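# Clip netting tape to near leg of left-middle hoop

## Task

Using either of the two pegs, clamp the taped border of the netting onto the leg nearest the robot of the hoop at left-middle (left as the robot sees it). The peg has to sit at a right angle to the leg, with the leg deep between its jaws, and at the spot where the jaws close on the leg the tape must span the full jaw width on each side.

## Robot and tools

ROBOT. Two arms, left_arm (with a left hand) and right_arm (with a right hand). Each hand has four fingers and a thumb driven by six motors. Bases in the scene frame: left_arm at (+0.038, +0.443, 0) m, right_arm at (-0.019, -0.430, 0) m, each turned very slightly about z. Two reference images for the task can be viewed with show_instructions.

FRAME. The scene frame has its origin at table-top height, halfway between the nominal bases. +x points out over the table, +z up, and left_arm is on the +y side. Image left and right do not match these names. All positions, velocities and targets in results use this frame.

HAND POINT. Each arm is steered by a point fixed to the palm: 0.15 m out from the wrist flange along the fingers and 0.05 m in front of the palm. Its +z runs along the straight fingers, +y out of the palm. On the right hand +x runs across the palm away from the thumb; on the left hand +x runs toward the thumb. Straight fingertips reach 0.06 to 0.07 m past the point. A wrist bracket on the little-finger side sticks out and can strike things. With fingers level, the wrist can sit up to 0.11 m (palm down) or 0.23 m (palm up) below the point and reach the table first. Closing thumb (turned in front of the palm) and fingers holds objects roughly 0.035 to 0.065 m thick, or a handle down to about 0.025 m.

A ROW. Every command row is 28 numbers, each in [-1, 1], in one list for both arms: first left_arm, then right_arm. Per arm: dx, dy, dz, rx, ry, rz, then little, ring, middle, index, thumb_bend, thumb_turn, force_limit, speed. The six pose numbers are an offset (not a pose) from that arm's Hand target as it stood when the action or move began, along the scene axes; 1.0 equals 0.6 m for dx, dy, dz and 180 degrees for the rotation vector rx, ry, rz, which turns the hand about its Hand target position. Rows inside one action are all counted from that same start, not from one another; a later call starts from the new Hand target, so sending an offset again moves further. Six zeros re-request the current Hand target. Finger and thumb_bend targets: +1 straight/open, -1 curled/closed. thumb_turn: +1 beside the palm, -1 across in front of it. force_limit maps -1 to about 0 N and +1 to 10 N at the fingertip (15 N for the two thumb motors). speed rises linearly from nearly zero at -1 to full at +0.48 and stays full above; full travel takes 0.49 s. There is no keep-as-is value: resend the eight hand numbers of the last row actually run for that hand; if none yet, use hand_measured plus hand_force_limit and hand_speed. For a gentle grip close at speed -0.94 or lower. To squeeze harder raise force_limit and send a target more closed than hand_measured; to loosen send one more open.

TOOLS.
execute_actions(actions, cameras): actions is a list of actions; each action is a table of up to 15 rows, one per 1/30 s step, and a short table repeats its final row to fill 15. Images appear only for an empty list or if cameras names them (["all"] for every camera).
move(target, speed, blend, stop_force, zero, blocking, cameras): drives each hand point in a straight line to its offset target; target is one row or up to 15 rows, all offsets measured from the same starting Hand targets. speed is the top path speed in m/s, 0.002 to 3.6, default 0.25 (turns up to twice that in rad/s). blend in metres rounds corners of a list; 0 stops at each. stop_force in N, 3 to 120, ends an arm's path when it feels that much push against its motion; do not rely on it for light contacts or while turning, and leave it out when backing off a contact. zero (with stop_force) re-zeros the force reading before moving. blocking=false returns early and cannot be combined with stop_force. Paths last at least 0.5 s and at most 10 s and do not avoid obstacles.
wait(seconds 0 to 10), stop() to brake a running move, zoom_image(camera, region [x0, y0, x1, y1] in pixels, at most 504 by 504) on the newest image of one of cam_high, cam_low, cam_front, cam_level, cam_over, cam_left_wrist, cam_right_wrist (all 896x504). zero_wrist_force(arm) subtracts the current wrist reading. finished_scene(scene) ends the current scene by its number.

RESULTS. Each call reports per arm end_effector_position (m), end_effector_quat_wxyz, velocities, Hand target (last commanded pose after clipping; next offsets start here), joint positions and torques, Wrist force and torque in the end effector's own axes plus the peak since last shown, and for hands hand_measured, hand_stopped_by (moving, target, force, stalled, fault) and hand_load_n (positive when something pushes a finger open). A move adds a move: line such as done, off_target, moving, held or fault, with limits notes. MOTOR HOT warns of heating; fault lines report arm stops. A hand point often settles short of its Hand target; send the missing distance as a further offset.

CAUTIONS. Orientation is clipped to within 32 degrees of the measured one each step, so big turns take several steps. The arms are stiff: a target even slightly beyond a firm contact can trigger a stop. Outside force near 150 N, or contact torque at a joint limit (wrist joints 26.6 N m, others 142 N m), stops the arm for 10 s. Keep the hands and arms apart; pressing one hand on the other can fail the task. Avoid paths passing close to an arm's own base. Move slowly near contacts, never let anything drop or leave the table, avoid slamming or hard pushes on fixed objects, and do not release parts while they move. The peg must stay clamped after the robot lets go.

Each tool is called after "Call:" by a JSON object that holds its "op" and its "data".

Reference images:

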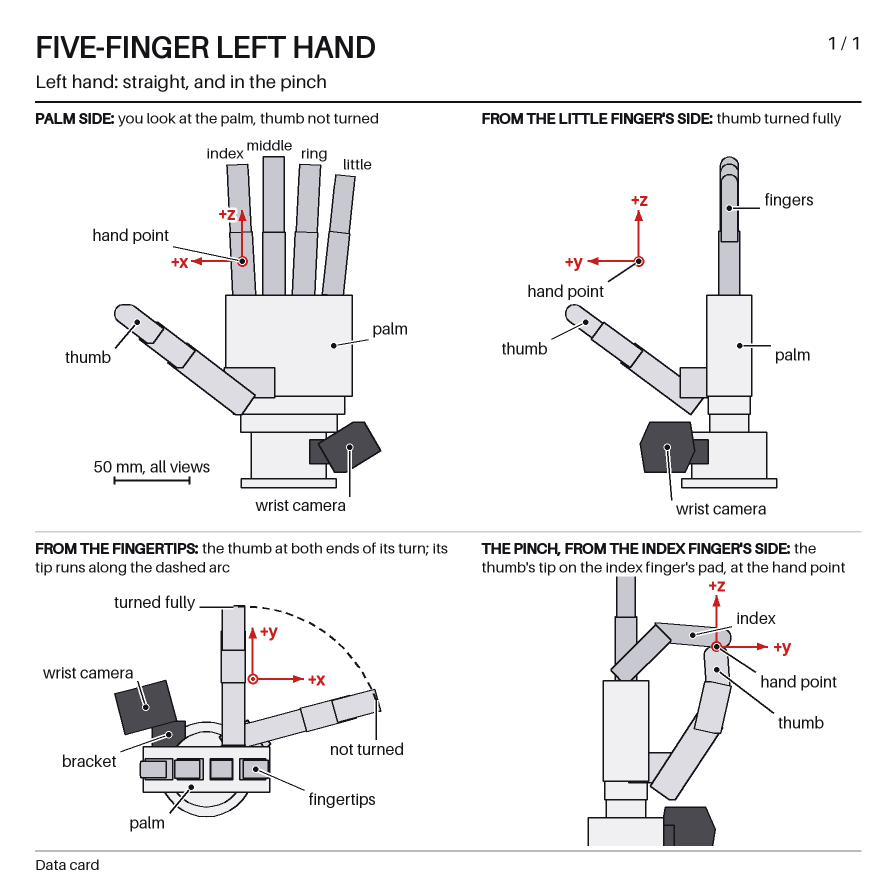

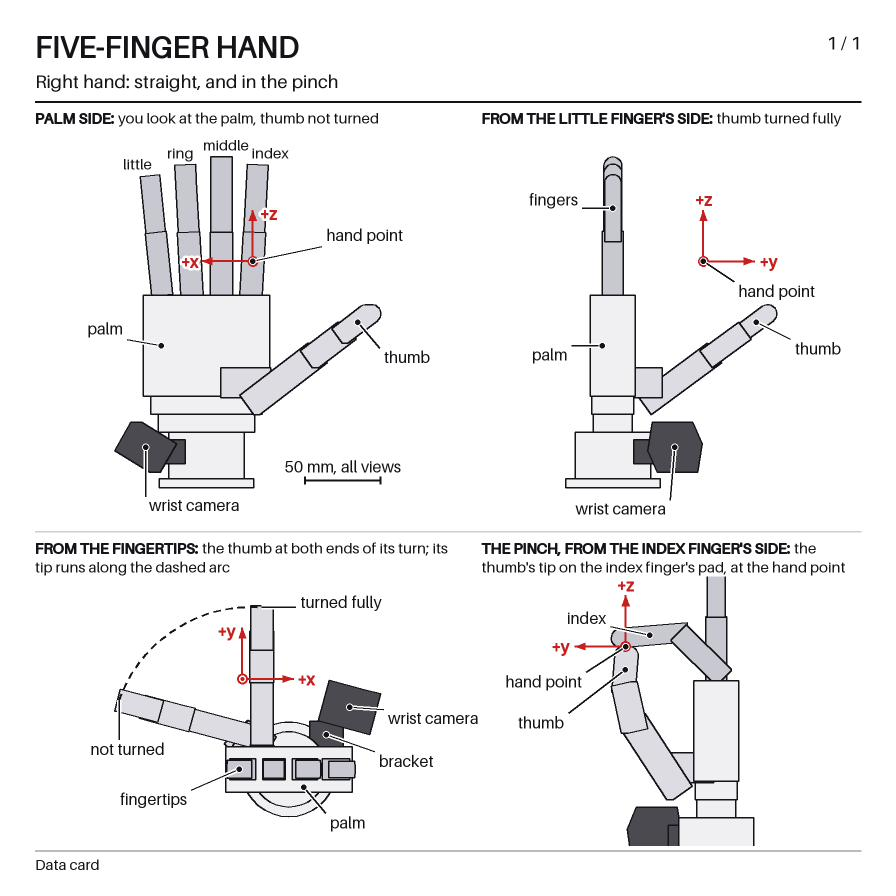

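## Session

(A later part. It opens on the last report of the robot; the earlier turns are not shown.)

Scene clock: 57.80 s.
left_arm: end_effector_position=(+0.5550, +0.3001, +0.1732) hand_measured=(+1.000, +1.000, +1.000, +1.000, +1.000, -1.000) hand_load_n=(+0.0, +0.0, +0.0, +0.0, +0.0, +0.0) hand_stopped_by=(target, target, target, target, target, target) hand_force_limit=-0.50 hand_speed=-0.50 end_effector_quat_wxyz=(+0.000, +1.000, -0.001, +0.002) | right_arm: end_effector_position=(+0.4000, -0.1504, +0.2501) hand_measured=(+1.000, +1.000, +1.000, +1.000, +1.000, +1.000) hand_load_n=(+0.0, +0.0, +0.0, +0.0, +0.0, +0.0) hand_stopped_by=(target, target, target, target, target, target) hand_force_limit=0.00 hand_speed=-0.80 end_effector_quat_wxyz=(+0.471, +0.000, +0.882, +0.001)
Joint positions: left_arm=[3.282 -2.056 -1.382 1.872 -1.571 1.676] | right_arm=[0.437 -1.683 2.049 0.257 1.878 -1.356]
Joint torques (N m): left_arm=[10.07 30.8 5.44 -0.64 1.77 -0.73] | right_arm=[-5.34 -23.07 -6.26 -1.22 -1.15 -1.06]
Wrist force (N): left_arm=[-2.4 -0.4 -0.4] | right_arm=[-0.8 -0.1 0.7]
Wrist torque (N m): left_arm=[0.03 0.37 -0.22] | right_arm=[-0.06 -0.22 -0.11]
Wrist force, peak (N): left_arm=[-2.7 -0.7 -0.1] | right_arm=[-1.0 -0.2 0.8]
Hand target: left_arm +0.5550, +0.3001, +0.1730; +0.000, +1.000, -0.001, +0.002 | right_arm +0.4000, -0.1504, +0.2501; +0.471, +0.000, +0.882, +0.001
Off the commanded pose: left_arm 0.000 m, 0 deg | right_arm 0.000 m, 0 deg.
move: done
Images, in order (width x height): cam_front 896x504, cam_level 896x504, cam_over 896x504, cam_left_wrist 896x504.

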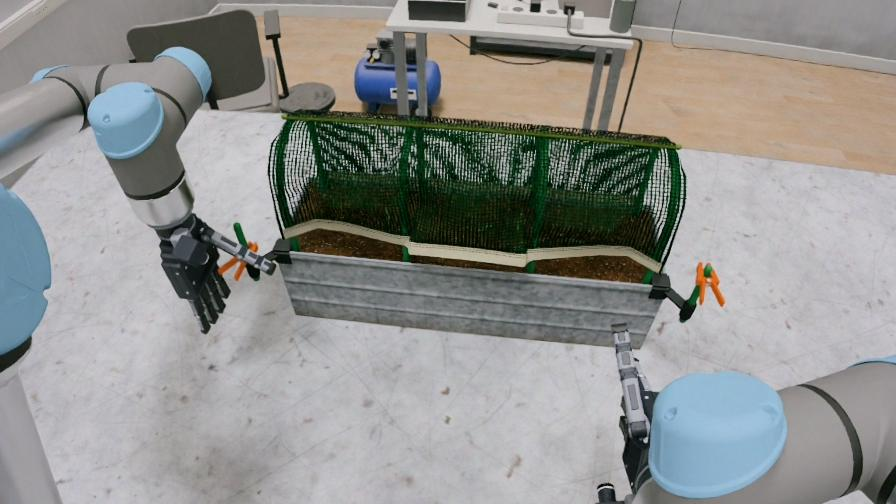

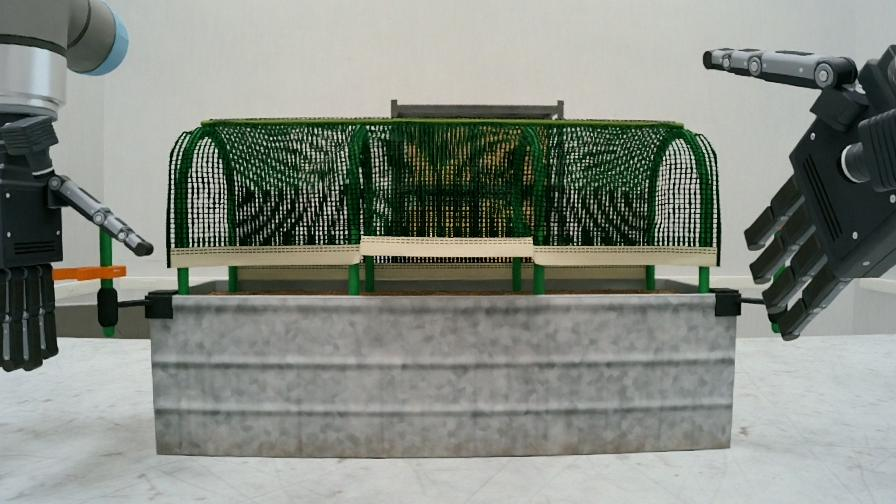

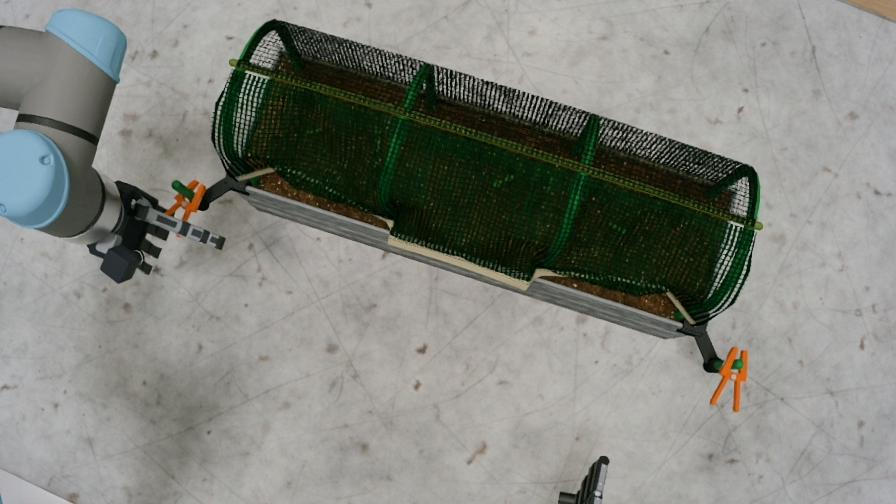

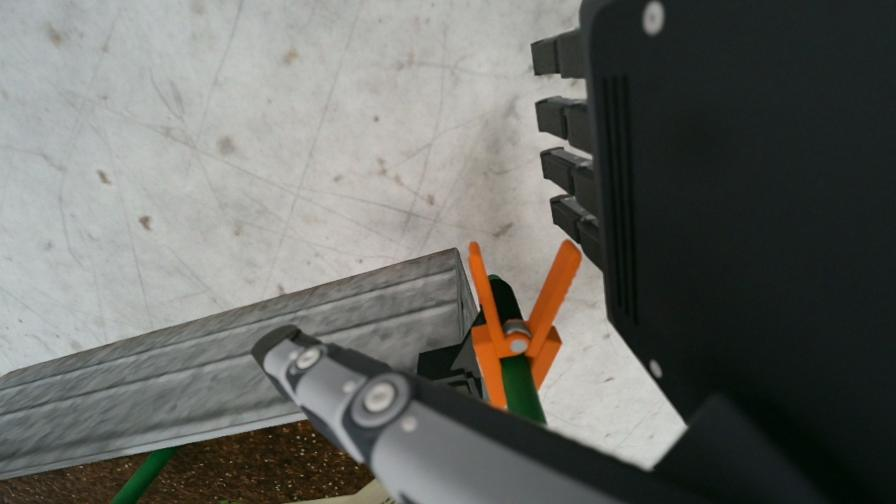

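Call:
{"op": "move", "data": {"target": [[-0.0033, 0, 0.0038, 0, 0, -0.0278, 1, 1, 1, 1, 1, -1, -0.5, -0.5, 0, 0, 0, 0, 0, 0, 1, 1, 1, 1, 1, 1, 0, -0.8], [-0.0033, -0.0393, 0.0038, 0, 0, -0.0278, 1, 1, 1, 1, 1, -1, -0.5, -0.5, 0, 0, 0, 0, 0, 0, 1, 1, 1, 1, 1, 1, 0, -0.8]], "speed": 0.05, "cameras": ["cam_left_wrist", "cam_level", "cam_over"]}}

Call:
{"op": "zoom_image", "data": {"camera": "cam_level", "region": [0, 160, 200, 360]}}

Call:
{"op": "zoom_image", "data": {"camera": "cam_left_wrist", "region": [350, 120, 650, 380]}}

Scene clock: 61.70 s.
left_arm: end_effector_position=(+0.5530, +0.2767, +0.1753) hand_measured=(+1.000, +1.000, +1.000, +1.000, +1.000, -1.000) hand_load_n=(+0.0, +0.0, +0.0, +0.0, +0.0, +0.0) hand_stopped_by=(target, target, target, target, target, target) hand_force_limit=-0.50 hand_speed=-0.50 end_effector_quat_wxyz=(+0.000, +0.999, -0.044, +0.002) | right_arm: end_effector_position=(+0.4000, -0.1504, +0.2501) hand_measured=(+1.000, +1.000, +1.000, +1.000, +1.000, +1.000) hand_load_n=(+0.0, +0.0, +0.0, +0.0, +0.0, +0.0) hand_stopped_by=(target, target, target, target, target, target) hand_force_limit=0.00 hand_speed=-0.80 end_effector_quat_wxyz=(+0.471, +0.000, +0.882, +0.001)
Joint positions: left_arm=[3.238 -2.072 -1.352 1.858 -1.57 1.72] | right_arm=[0.437 -1.683 2.049 0.257 1.878 -1.356]
Joint torques (N m): left_arm=[-11.31 29.62 30.29 -4.06 -1.15 -1.97] | right_arm=[-5.18 -22.58 -5.91 -1.21 -1.22 -1.12]
Wrist force (N): left_arm=[-2.3 -1.2 -0.2] | right_arm=[-0.6 -0.1 0.8]
Wrist torque (N m): left_arm=[-0.07 0.32 -0.02] | right_arm=[-0.06 -0.26 -0.10]
Wrist force, peak (N): left_arm=[-2.9 -0.3 -0.4] | right_arm=[-0.9 -0.3 1.1]
Hand target: left_arm +0.5530, +0.2765, +0.1753; +0.000, +0.999, -0.044, +0.002 | right_arm +0.4000, -0.1504, +0.2501; +0.471, +0.000, +0.882, +0.001
Off the commanded pose: left_arm 0.000 m, 0 deg | right_arm 0.000 m, 0 deg.
move: done
Images, in order (width x height): cam_level 896x504, cam_over 896x504, cam_left_wrist 896x504.

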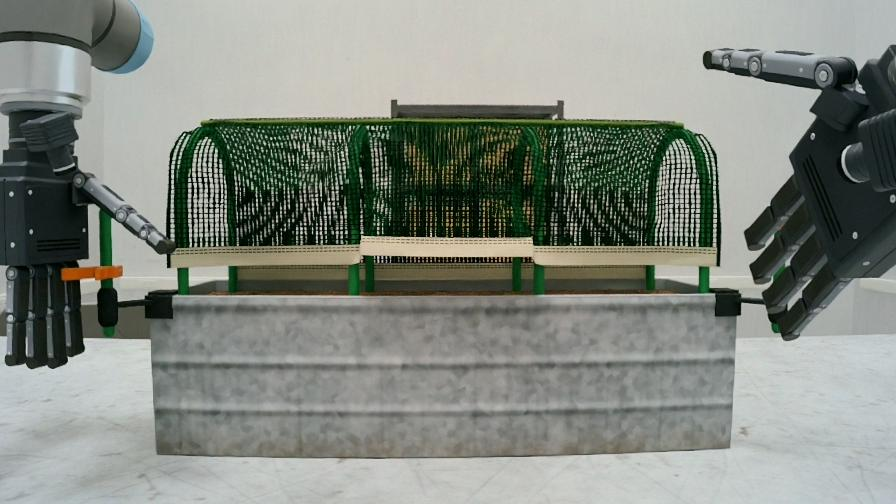

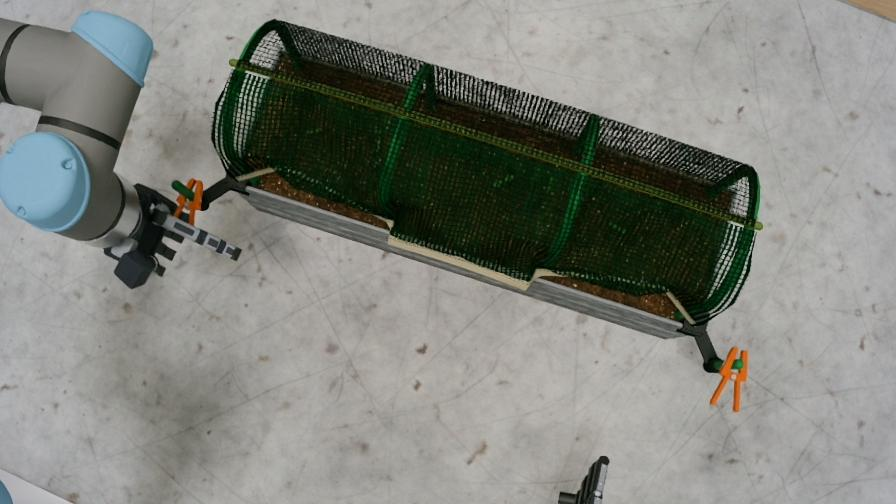

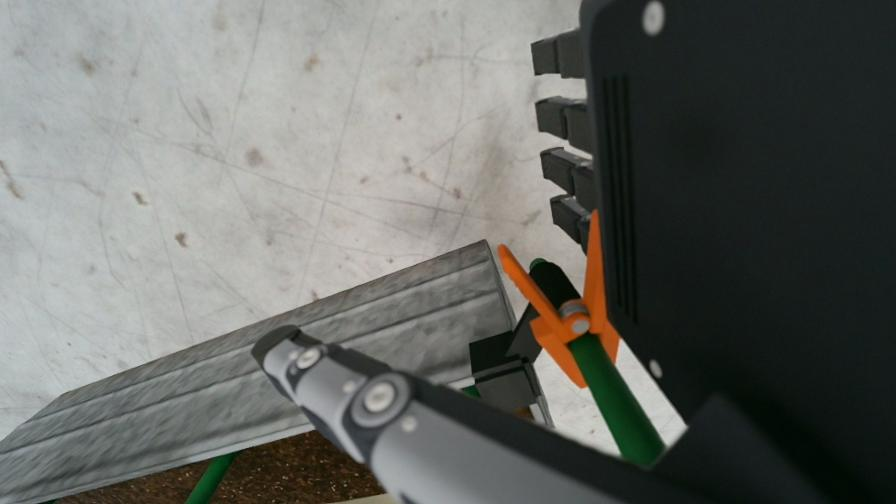

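Scaled by 2.520 from the camera's 896x504 image, which has a finer 1280x720 frame.

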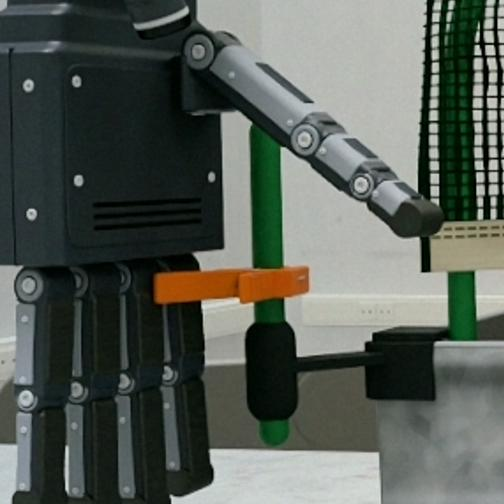

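Scaled by 1.680 from the camera's 896x504 image, which has a finer 1280x720 frame.

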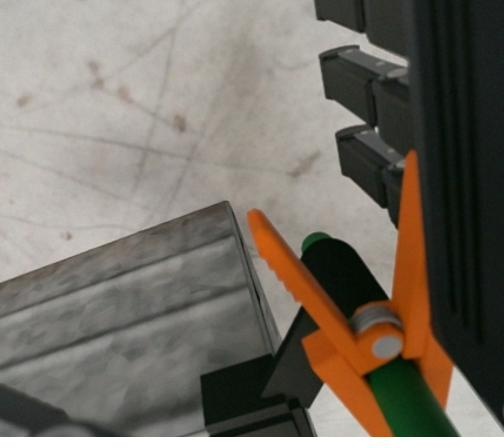

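Call:
{"op": "zoom_image", "data": {"camera": "cam_level", "region": [40, 240, 130, 300]}}

Call:
{"op": "zoom_image", "data": {"camera": "cam_left_wrist", "region": [520, 160, 660, 300]}}

Call:
{"op": "zoom_image", "data": {"camera": "cam_over", "region": [100, 160, 260, 300]}}

Scaled by 5.600 from the camera's 896x504 image, which has a finer 1280x720 frame.

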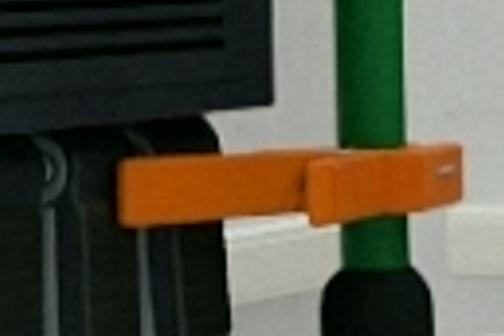

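Scaled by 3.600 from the camera's 896x504 image, which has a finer 1280x720 frame.

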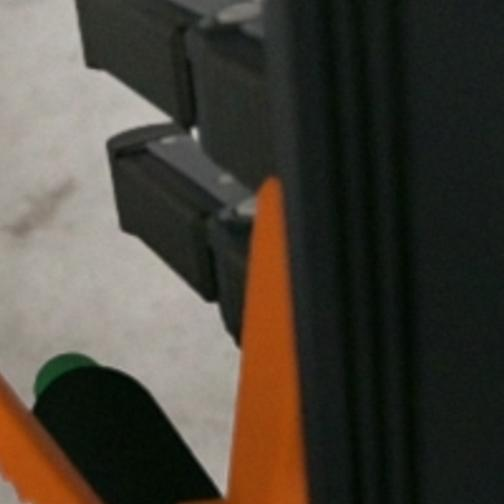

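Scaled by 3.150 from the camera's 896x504 image, which has a finer 1280x720 frame.

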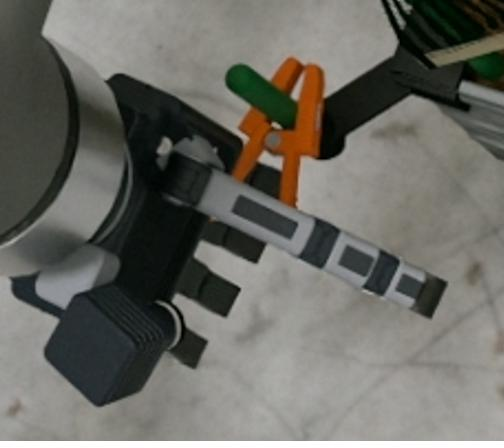

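Call:
{"op": "move", "data": {"target": [[0, 0.0083, 0, 0, 0, 0, 1, 1, 1, 1, 1, -1, -0.5, -0.5, 0, 0, 0, 0, 0, 0, 1, 1, 1, 1, 1, 1, 0, -0.8], [0.01, 0.0083, 0, 0, 0, 0, 1, 1, 1, 1, 1, -1, -0.5, -0.5, 0, 0, 0, 0, 0, 0, 1, 1, 1, 1, 1, 1, 0, -0.8], [0.01, -0.001, 0, 0, 0, 0, 1, 1, 1, 1, 1, -1, -0.5, -0.5, 0, 0, 0, 0, 0, 0, 1, 1, 1, 1, 1, 1, 0, -0.8]], "speed": 0.05, "cameras": ["cam_left_wrist", "cam_level", "cam_over"]}}

Call:
{"op": "zoom_image", "data": {"camera": "cam_level", "region": [40, 240, 130, 300]}}

Call:
{"op": "zoom_image", "data": {"camera": "cam_left_wrist", "region": [480, 160, 660, 360]}}

Scene clock: 65.00 s.
left_arm: end_effector_position=(+0.5590, +0.2761, +0.1753) hand_measured=(+1.000, +1.000, +1.000, +1.000, +1.000, -1.000) hand_load_n=(+0.0, +0.0, +0.0, +0.0, +0.0, +0.0) hand_stopped_by=(target, target, target, target, target, target) hand_force_limit=-0.50 hand_speed=-0.50 end_effector_quat_wxyz=(+0.000, +0.999, -0.044, +0.002) | right_arm: end_effector_position=(+0.4000, -0.1504, +0.2501) hand_measured=(+1.000, +1.000, +1.000, +1.000, +1.000, +1.000) hand_load_n=(+0.0, +0.0, +0.0, +0.0, +0.0, +0.0) hand_stopped_by=(target, target, target, target, target, target) hand_force_limit=0.00 hand_speed=-0.80 end_effector_quat_wxyz=(+0.471, +0.000, +0.882, +0.001)
Joint positions: left_arm=[3.236 -2.086 -1.33 1.85 -1.57 1.718] | right_arm=[0.437 -1.683 2.049 0.257 1.878 -1.356]
Joint torques (N m): left_arm=[-9.91 31.54 30.05 -4.12 0.44 -1.91] | right_arm=[-4.5 -22.66 -5.94 -1.09 -1.1 -1.06]
Wrist force (N): left_arm=[-2.3 -0.7 -0.1] | right_arm=[-0.5 -0.2 0.8]
Wrist torque (N m): left_arm=[-0.07 0.36 -0.03] | right_arm=[-0.07 -0.27 -0.10]
Wrist force, peak (N): left_arm=[-2.6 -1.1 -0.5] | right_arm=[-0.9 -0.1 0.9]
Hand target: left_arm +0.5590, +0.2759, +0.1753; +0.000, +0.999, -0.044, +0.002 | right_arm +0.4000, -0.1504, +0.2501; +0.471, +0.000, +0.882, +0.001
Off the commanded pose: left_arm 0.000 m, 0 deg | right_arm 0.000 m, 0 deg.
move: done
Images, in order (width x height): cam_level 896x504, cam_over 896x504, cam_left_wrist 896x504.

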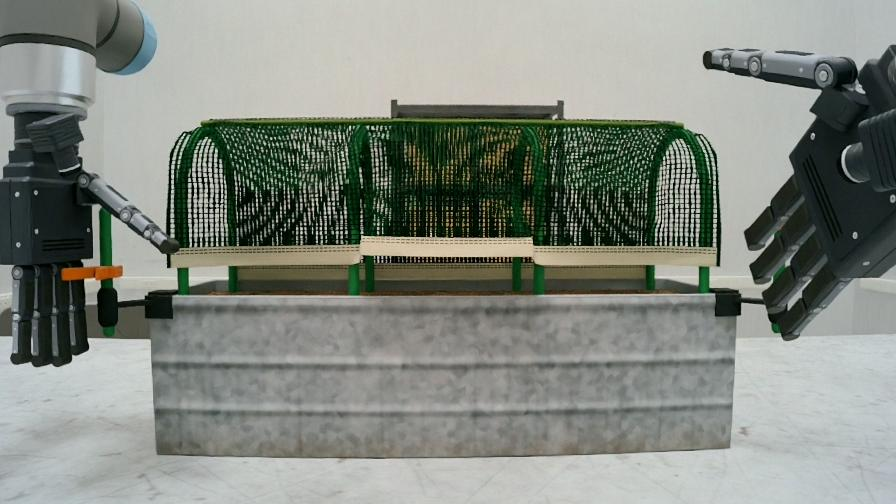

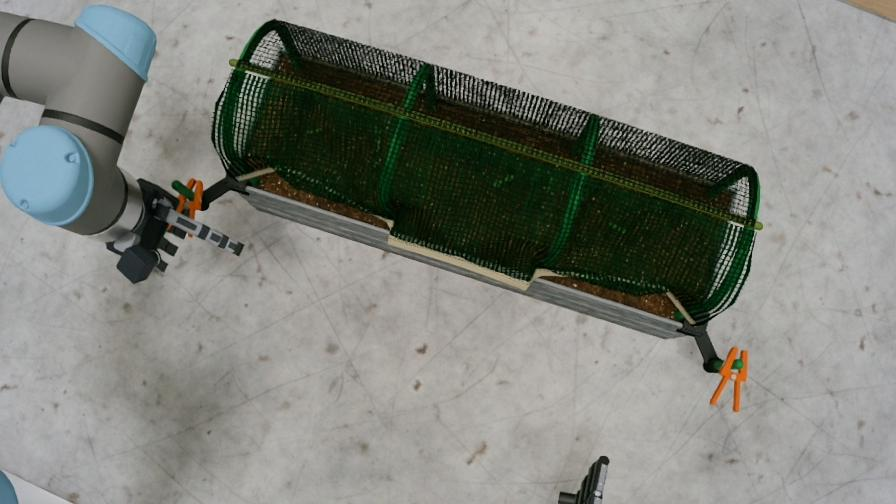

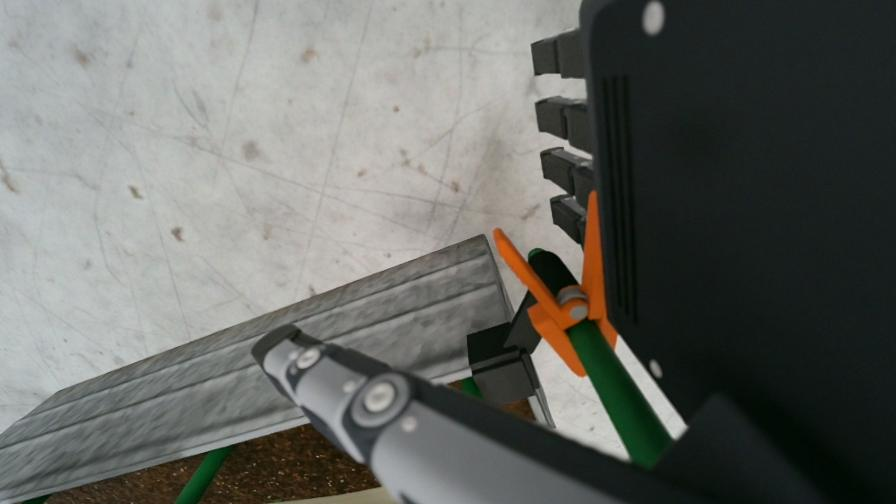

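Scaled by 5.600 from the camera's 896x504 image, which has a finer 1280x720 frame.

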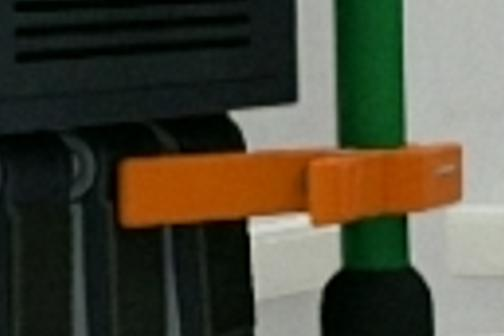

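Scaled by 2.520 from the camera's 896x504 image, which has a finer 1280x720 frame.

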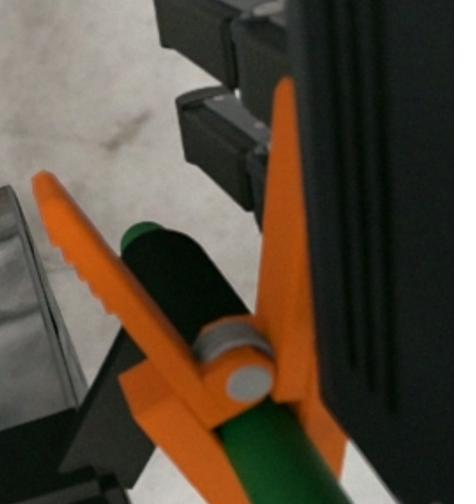

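Call:
{"op": "move", "data": {"target": [0, 0, 0, 0, 0, 0, 1, 1, 1, 1, -0.5, -1, -0.7, -0.9, 0, 0, 0, 0, 0, 0, 1, 1, 1, 1, 1, 1, 0, -0.8], "speed": 0.05, "cameras": ["cam_left_wrist", "cam_level", "cam_over"]}}

Call:
{"op": "zoom_image", "data": {"camera": "cam_level", "region": [20, 200, 150, 320]}}

Call:
{"op": "zoom_image", "data": {"camera": "cam_left_wrist", "region": [400, 140, 660, 400]}}

Scene clock: 70.37 s.
left_arm: end_effector_position=(+0.5590, +0.2759, +0.1753) hand_measured=(+1.000, +1.000, +1.000, +1.000, +0.294, -1.000) hand_load_n=(+0.0, +0.0, +0.0, +0.0, +0.0, +0.5) hand_stopped_by=(target, target, target, target, moving, target) hand_force_limit=-0.70 hand_speed=-0.90 end_effector_quat_wxyz=(+0.000, +0.999, -0.044, +0.002) | right_arm: end_effector_position=(+0.4000, -0.1504, +0.2501) hand_measured=(+1.000, +1.000, +1.000, +1.000, +1.000, +1.000) hand_load_n=(+0.0, +0.0, +0.0, +0.0, +0.0, -0.5) hand_stopped_by=(target, target, target, target, target, target) hand_force_limit=0.00 hand_speed=-0.80 end_effector_quat_wxyz=(+0.471, +0.000, +0.882, +0.001)
Joint positions: left_arm=[3.235 -2.087 -1.33 1.85 -1.57 1.717] | right_arm=[0.437 -1.683 2.049 0.257 1.878 -1.356]
Joint torques (N m): left_arm=[-10.37 29.31 29.15 -3.72 -0.97 -1.88] | right_arm=[-4.3 -23.21 -5.98 -1.25 -1.28 -1.16]
Wrist force (N): left_arm=[-2.3 -1.3 -0.3] | right_arm=[-0.5 -0.2 0.8]
Wrist torque (N m): left_arm=[-0.09 0.32 -0.02] | right_arm=[-0.07 -0.27 -0.09]
Wrist force, peak (N): left_arm=[-2.8 -1.2 -0.2] | right_arm=[-1.0 -0.2 1.0]
Hand target: left_arm +0.5590, +0.2759, +0.1753; +0.000, +0.999, -0.044, +0.002 | right_arm +0.4000, -0.1504, +0.2501; +0.471, +0.000, +0.882, +0.001
Off the commanded pose: left_arm 0.000 m, 0 deg | right_arm 0.000 m, 0 deg.
move: moving (left_arm; no rest 5 s after the path's end)
Images, in order (width x height): cam_level 896x504, cam_over 896x504, cam_left_wrist 896x504.

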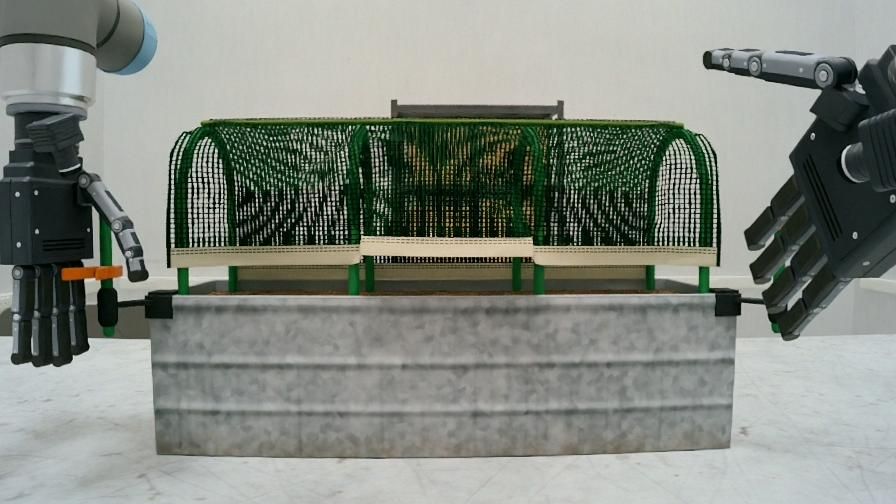

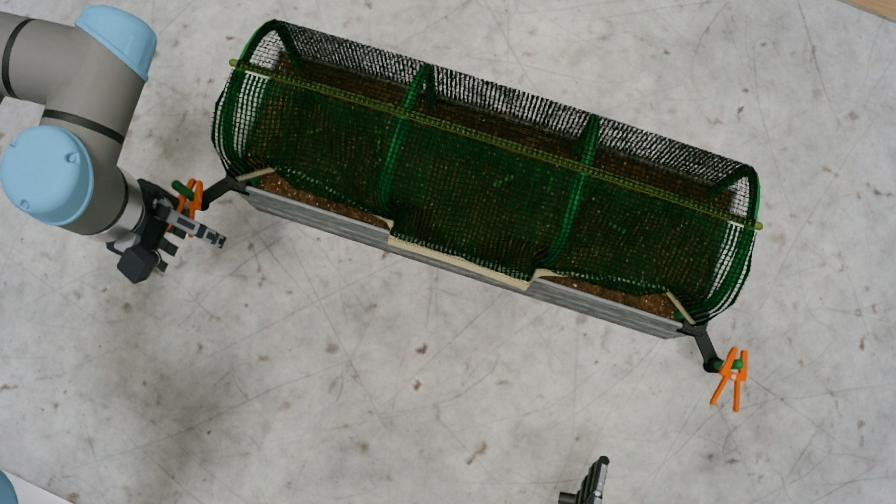

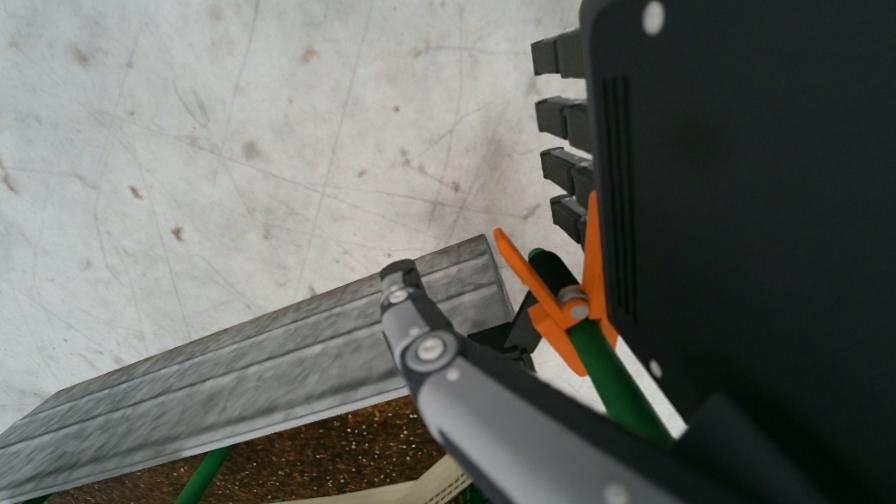

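Scaled by 3.877 from the camera's 896x504 image, which has a finer 1280x720 frame.

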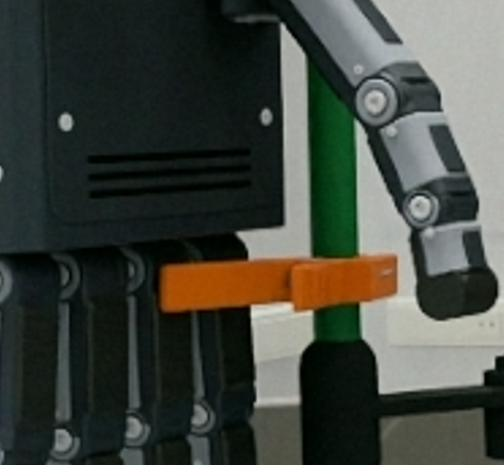

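Scaled by 1.938 from the camera's 896x504 image, which has a finer 1280x720 frame.

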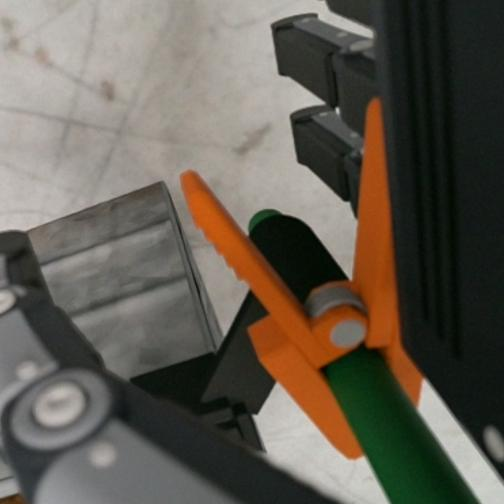

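Call:
{"op": "wait", "data": {"seconds": 3, "cameras": ["cam_left_wrist", "cam_level"]}}

Call:
{"op": "zoom_image", "data": {"camera": "cam_left_wrist", "region": [400, 140, 660, 400]}}

Call:
{"op": "zoom_image", "data": {"camera": "cam_level", "region": [20, 200, 150, 320]}}

Scene clock: 73.57 s.
left_arm: end_effector_position=(+0.5590, +0.2759, +0.1753) hand_measured=(+1.000, +1.000, +1.000, +1.000, -0.168, -1.000) hand_load_n=(+0.0, +0.0, +0.0, +0.0, +0.0, +0.0) hand_stopped_by=(target, target, target, target, moving, target) hand_force_limit=-0.70 hand_speed=-0.90 end_effector_quat_wxyz=(+0.000, +0.999, -0.044, +0.002) | right_arm: end_effector_position=(+0.4000, -0.1504, +0.2501) hand_measured=(+1.000, +1.000, +1.000, +1.000, +1.000, +1.000) hand_load_n=(+0.0, +0.0, +0.0, +0.0, +0.0, +0.0) hand_stopped_by=(target, target, target, target, target, target) hand_force_limit=0.00 hand_speed=-0.80 end_effector_quat_wxyz=(+0.471, +0.000, +0.882, +0.001)
Joint positions: left_arm=[3.235 -2.087 -1.33 1.85 -1.57 1.717] | right_arm=[0.437 -1.683 2.049 0.257 1.878 -1.356]
Joint torques (N m): left_arm=[-11.11 31.28 29.68 -3.72 -0.94 -1.61] | right_arm=[-4.43 -22.29 -6.15 -1.2 -1.21 -1.14]
Wrist force (N): left_arm=[-2.4 -1.2 -0.5] | right_arm=[-0.7 -0.1 0.9]
Wrist torque (N m): left_arm=[-0.07 0.33 -0.02] | right_arm=[-0.07 -0.25 -0.11]
Wrist force, peak (N): left_arm=[-2.8 -1.3 -0.1] | right_arm=[-1.2 0.0 0.9]
Hand target: left_arm +0.5590, +0.2759, +0.1753; +0.000, +0.999, -0.044, +0.002 | right_arm +0.4000, -0.1504, +0.2501; +0.471, +0.000, +0.882, +0.001
Off the commanded pose: left_arm 0.000 m, 0 deg | right_arm 0.000 m, 0 deg.
wait: 3.00 s; no rest
Images, in order (width x height): cam_level 896x504, cam_left_wrist 896x504.

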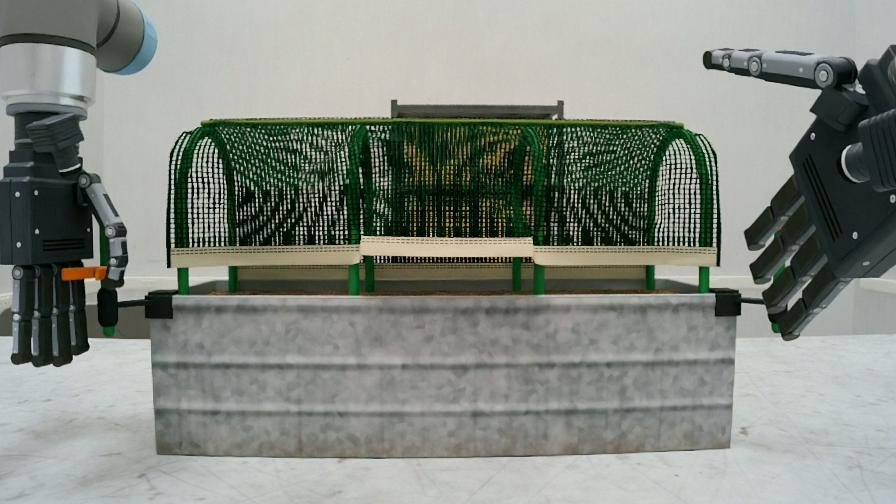

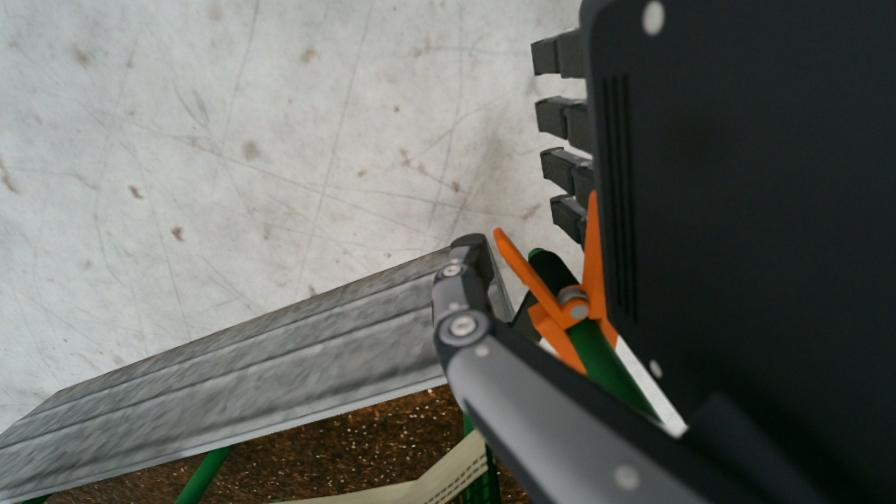

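Scaled by 1.938 from the camera's 896x504 image, which has a finer 1280x720 frame.

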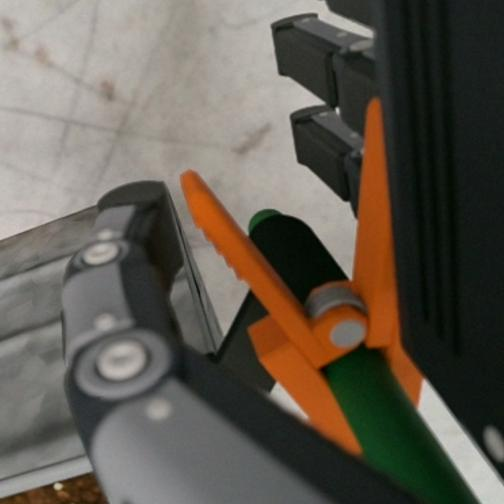

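Scaled by 3.877 from the camera's 896x504 image, which has a finer 1280x720 frame.

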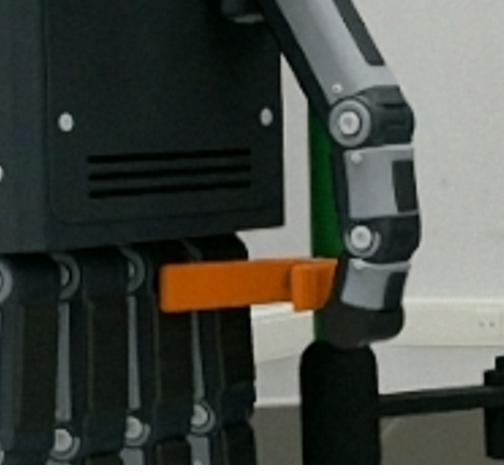

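Call:
{"op": "wait", "data": {"seconds": 3, "cameras": ["cam_left_wrist", "cam_level"]}}

Call:
{"op": "zoom_image", "data": {"camera": "cam_left_wrist", "region": [400, 140, 660, 400]}}

Call:
{"op": "zoom_image", "data": {"camera": "cam_level", "region": [20, 200, 150, 320]}}

Scene clock: 76.73 s.
left_arm: end_effector_position=(+0.5590, +0.2759, +0.1753) hand_measured=(+1.000, +1.000, +1.000, +1.000, -0.266, -1.000) hand_load_n=(+0.0, +0.0, +0.0, +0.0, +2.0, +0.0) hand_stopped_by=(target, target, target, target, force, target) hand_force_limit=-0.70 hand_speed=-0.90 end_effector_quat_wxyz=(+0.000, +0.999, -0.044, +0.002) | right_arm: end_effector_position=(+0.4000, -0.1504, +0.2501) hand_measured=(+1.000, +1.000, +1.000, +1.000, +1.000, +1.000) hand_load_n=(+0.0, +0.0, +0.0, +0.0, +0.0, +0.0) hand_stopped_by=(target, target, target, target, target, target) hand_force_limit=0.00 hand_speed=-0.80 end_effector_quat_wxyz=(+0.471, +0.000, +0.882, +0.001)
Joint positions: left_arm=[3.235 -2.087 -1.33 1.85 -1.57 1.717] | right_arm=[0.437 -1.683 2.049 0.257 1.878 -1.356]
Joint torques (N m): left_arm=[-8.12 31.49 28.36 -3.92 -0.79 -1.75] | right_arm=[-4.99 -22.9 -6.46 -1.15 -1.15 -1.06]
Wrist force (N): left_arm=[-2.6 -0.4 -0.1] | right_arm=[-0.9 -0.2 0.6]
Wrist torque (N m): left_arm=[-0.07 0.35 -0.04] | right_arm=[-0.06 -0.21 -0.12]
Wrist force, peak (N): left_arm=[-2.6 -1.1 -0.2] | right_arm=[-0.8 0.1 1.1]
Hand target: left_arm +0.5590, +0.2759, +0.1753; +0.000, +0.999, -0.044, +0.002 | right_arm +0.4000, -0.1504, +0.2501; +0.471, +0.000, +0.882, +0.001
Off the commanded pose: left_arm 0.000 m, 0 deg | right_arm 0.000 m, 0 deg.
wait: 3.00 s; at rest by 0.63 s
Images, in order (width x height): cam_level 896x504, cam_left_wrist 896x504.

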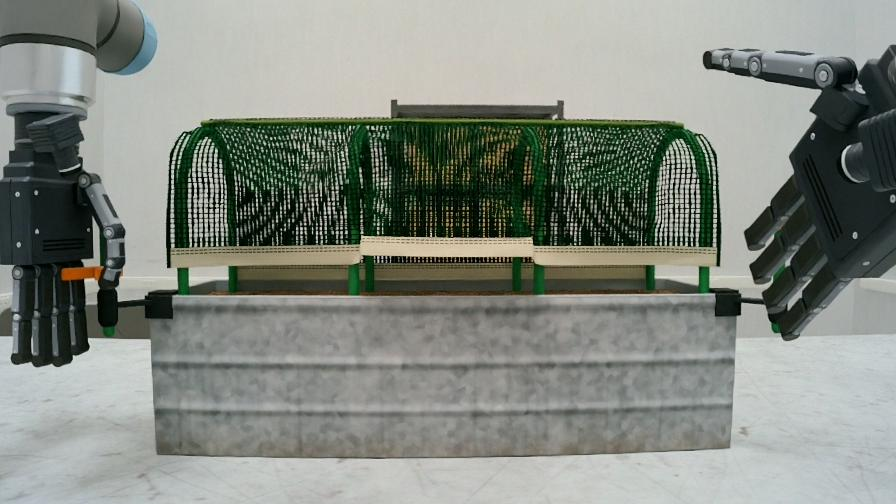

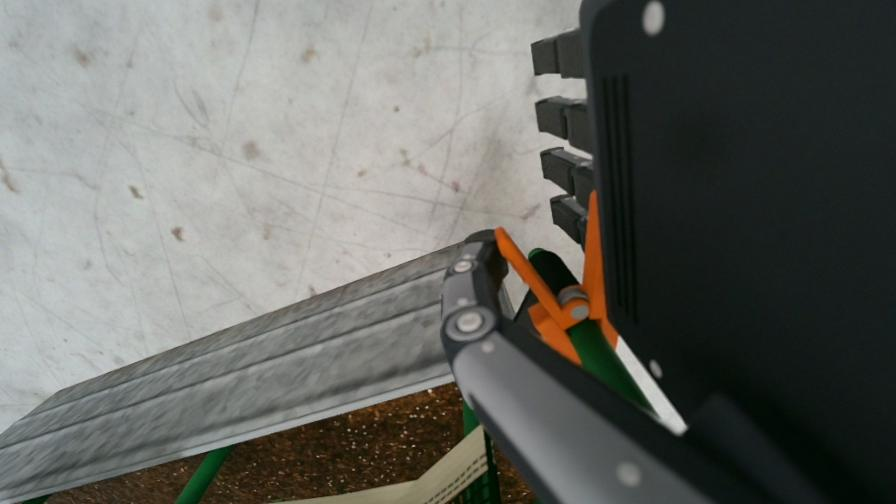

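Scaled by 1.938 from the camera's 896x504 image, which has a finer 1280x720 frame.

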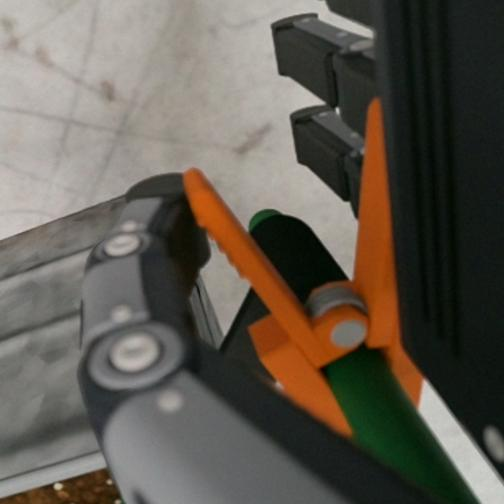

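Scaled by 3.877 from the camera's 896x504 image, which has a finer 1280x720 frame.

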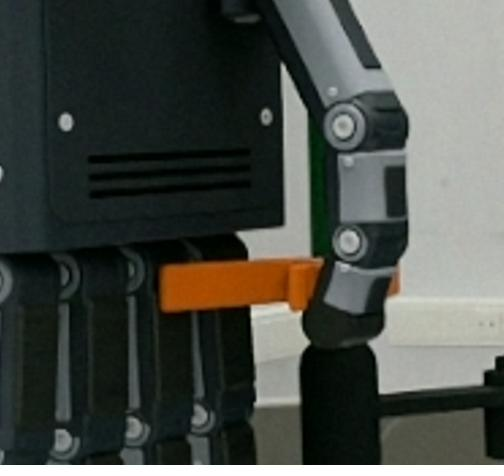

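Call:
{"op": "move", "data": {"target": [0, 0, 0, 0, 0, 0, 1, 1, 1, 1, -0.42, -1, 0.6, -0.9, 0, 0, 0, 0, 0, 0, 1, 1, 1, 1, 1, 1, 0, -0.8], "speed": 0.05, "cameras": ["cam_left_wrist", "cam_level"]}}

Call:
{"op": "zoom_image", "data": {"camera": "cam_left_wrist", "region": [400, 140, 660, 400]}}

Call:
{"op": "zoom_image", "data": {"camera": "cam_level", "region": [20, 200, 150, 320]}}

Scene clock: 78.13 s.
left_arm: end_effector_position=(+0.5590, +0.2759, +0.1753) hand_measured=(+1.000, +1.000, +1.000, +1.000, -0.378, -1.000) hand_load_n=(+0.0, +0.0, +0.0, +0.0, +12.0, +2.5) hand_stopped_by=(target, target, target, target, force, target) hand_force_limit=0.60 hand_speed=-0.90 end_effector_quat_wxyz=(+0.000, +0.999, -0.044, +0.002) | right_arm: end_effector_position=(+0.4000, -0.1504, +0.2501) hand_measured=(+1.000, +1.000, +1.000, +1.000, +1.000, +1.000) hand_load_n=(+0.5, +0.0, -0.5, +0.5, +0.0, -0.5) hand_stopped_by=(target, target, target, target, target, target) hand_force_limit=0.00 hand_speed=-0.80 end_effector_quat_wxyz=(+0.471, +0.000, +0.882, +0.001)
Joint positions: left_arm=[3.235 -2.087 -1.33 1.85 -1.57 1.717] | right_arm=[0.437 -1.683 2.049 0.257 1.878 -1.356]
Joint torques (N m): left_arm=[-6.46 30.32 27.86 -3.88 -0.83 -1.75] | right_arm=[-4.23 -22.82 -6.68 -1.18 -1.24 -1.11]
Wrist force (N): left_arm=[0.1 2.3 0.3] | right_arm=[-0.8 0.0 0.8]
Wrist torque (N m): left_arm=[0.03 0.30 0.11] | right_arm=[-0.06 -0.23 -0.11]
Wrist force, peak (N): left_arm=[-2.7 -0.2 -0.1] | right_arm=[-0.6 -0.2 1.1]
Hand target: left_arm +0.5590, +0.2759, +0.1753; +0.000, +0.999, -0.044, +0.002 | right_arm +0.4000, -0.1504, +0.2501; +0.471, +0.000, +0.882, +0.001
Off the commanded pose: left_arm 0.000 m, 0 deg | right_arm 0.000 m, 0 deg.
move: done
Images, in order (width x height): cam_level 896x504, cam_left_wrist 896x504.

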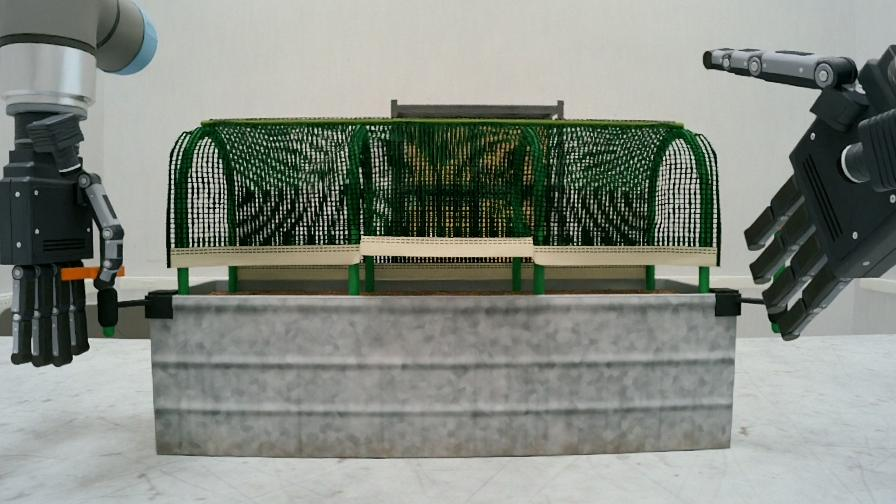

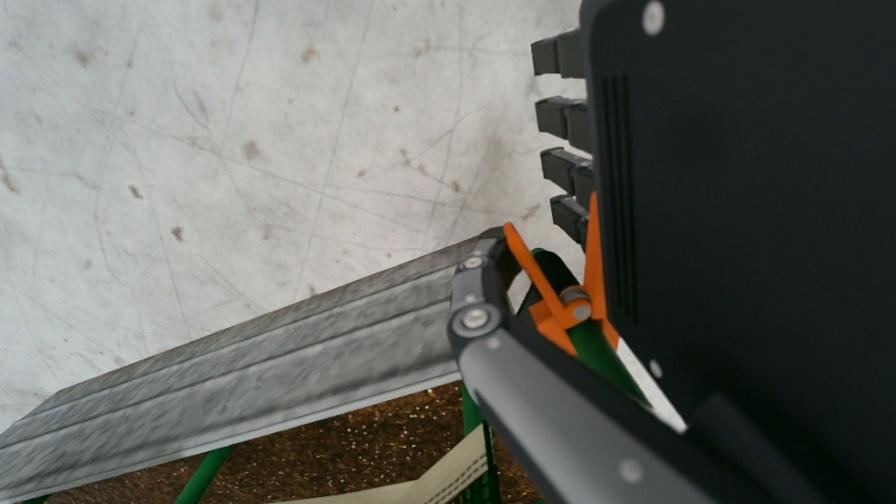

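Scaled by 1.938 from the camera's 896x504 image, which has a finer 1280x720 frame.

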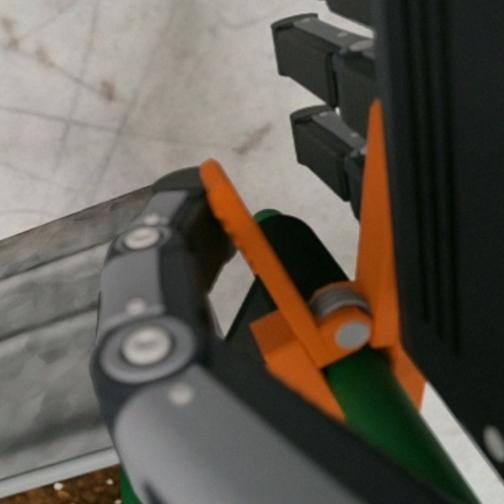

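Scaled by 3.877 from the camera's 896x504 image, which has a finer 1280x720 frame.

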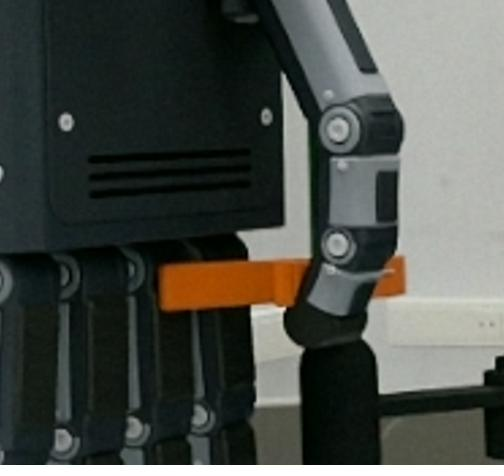

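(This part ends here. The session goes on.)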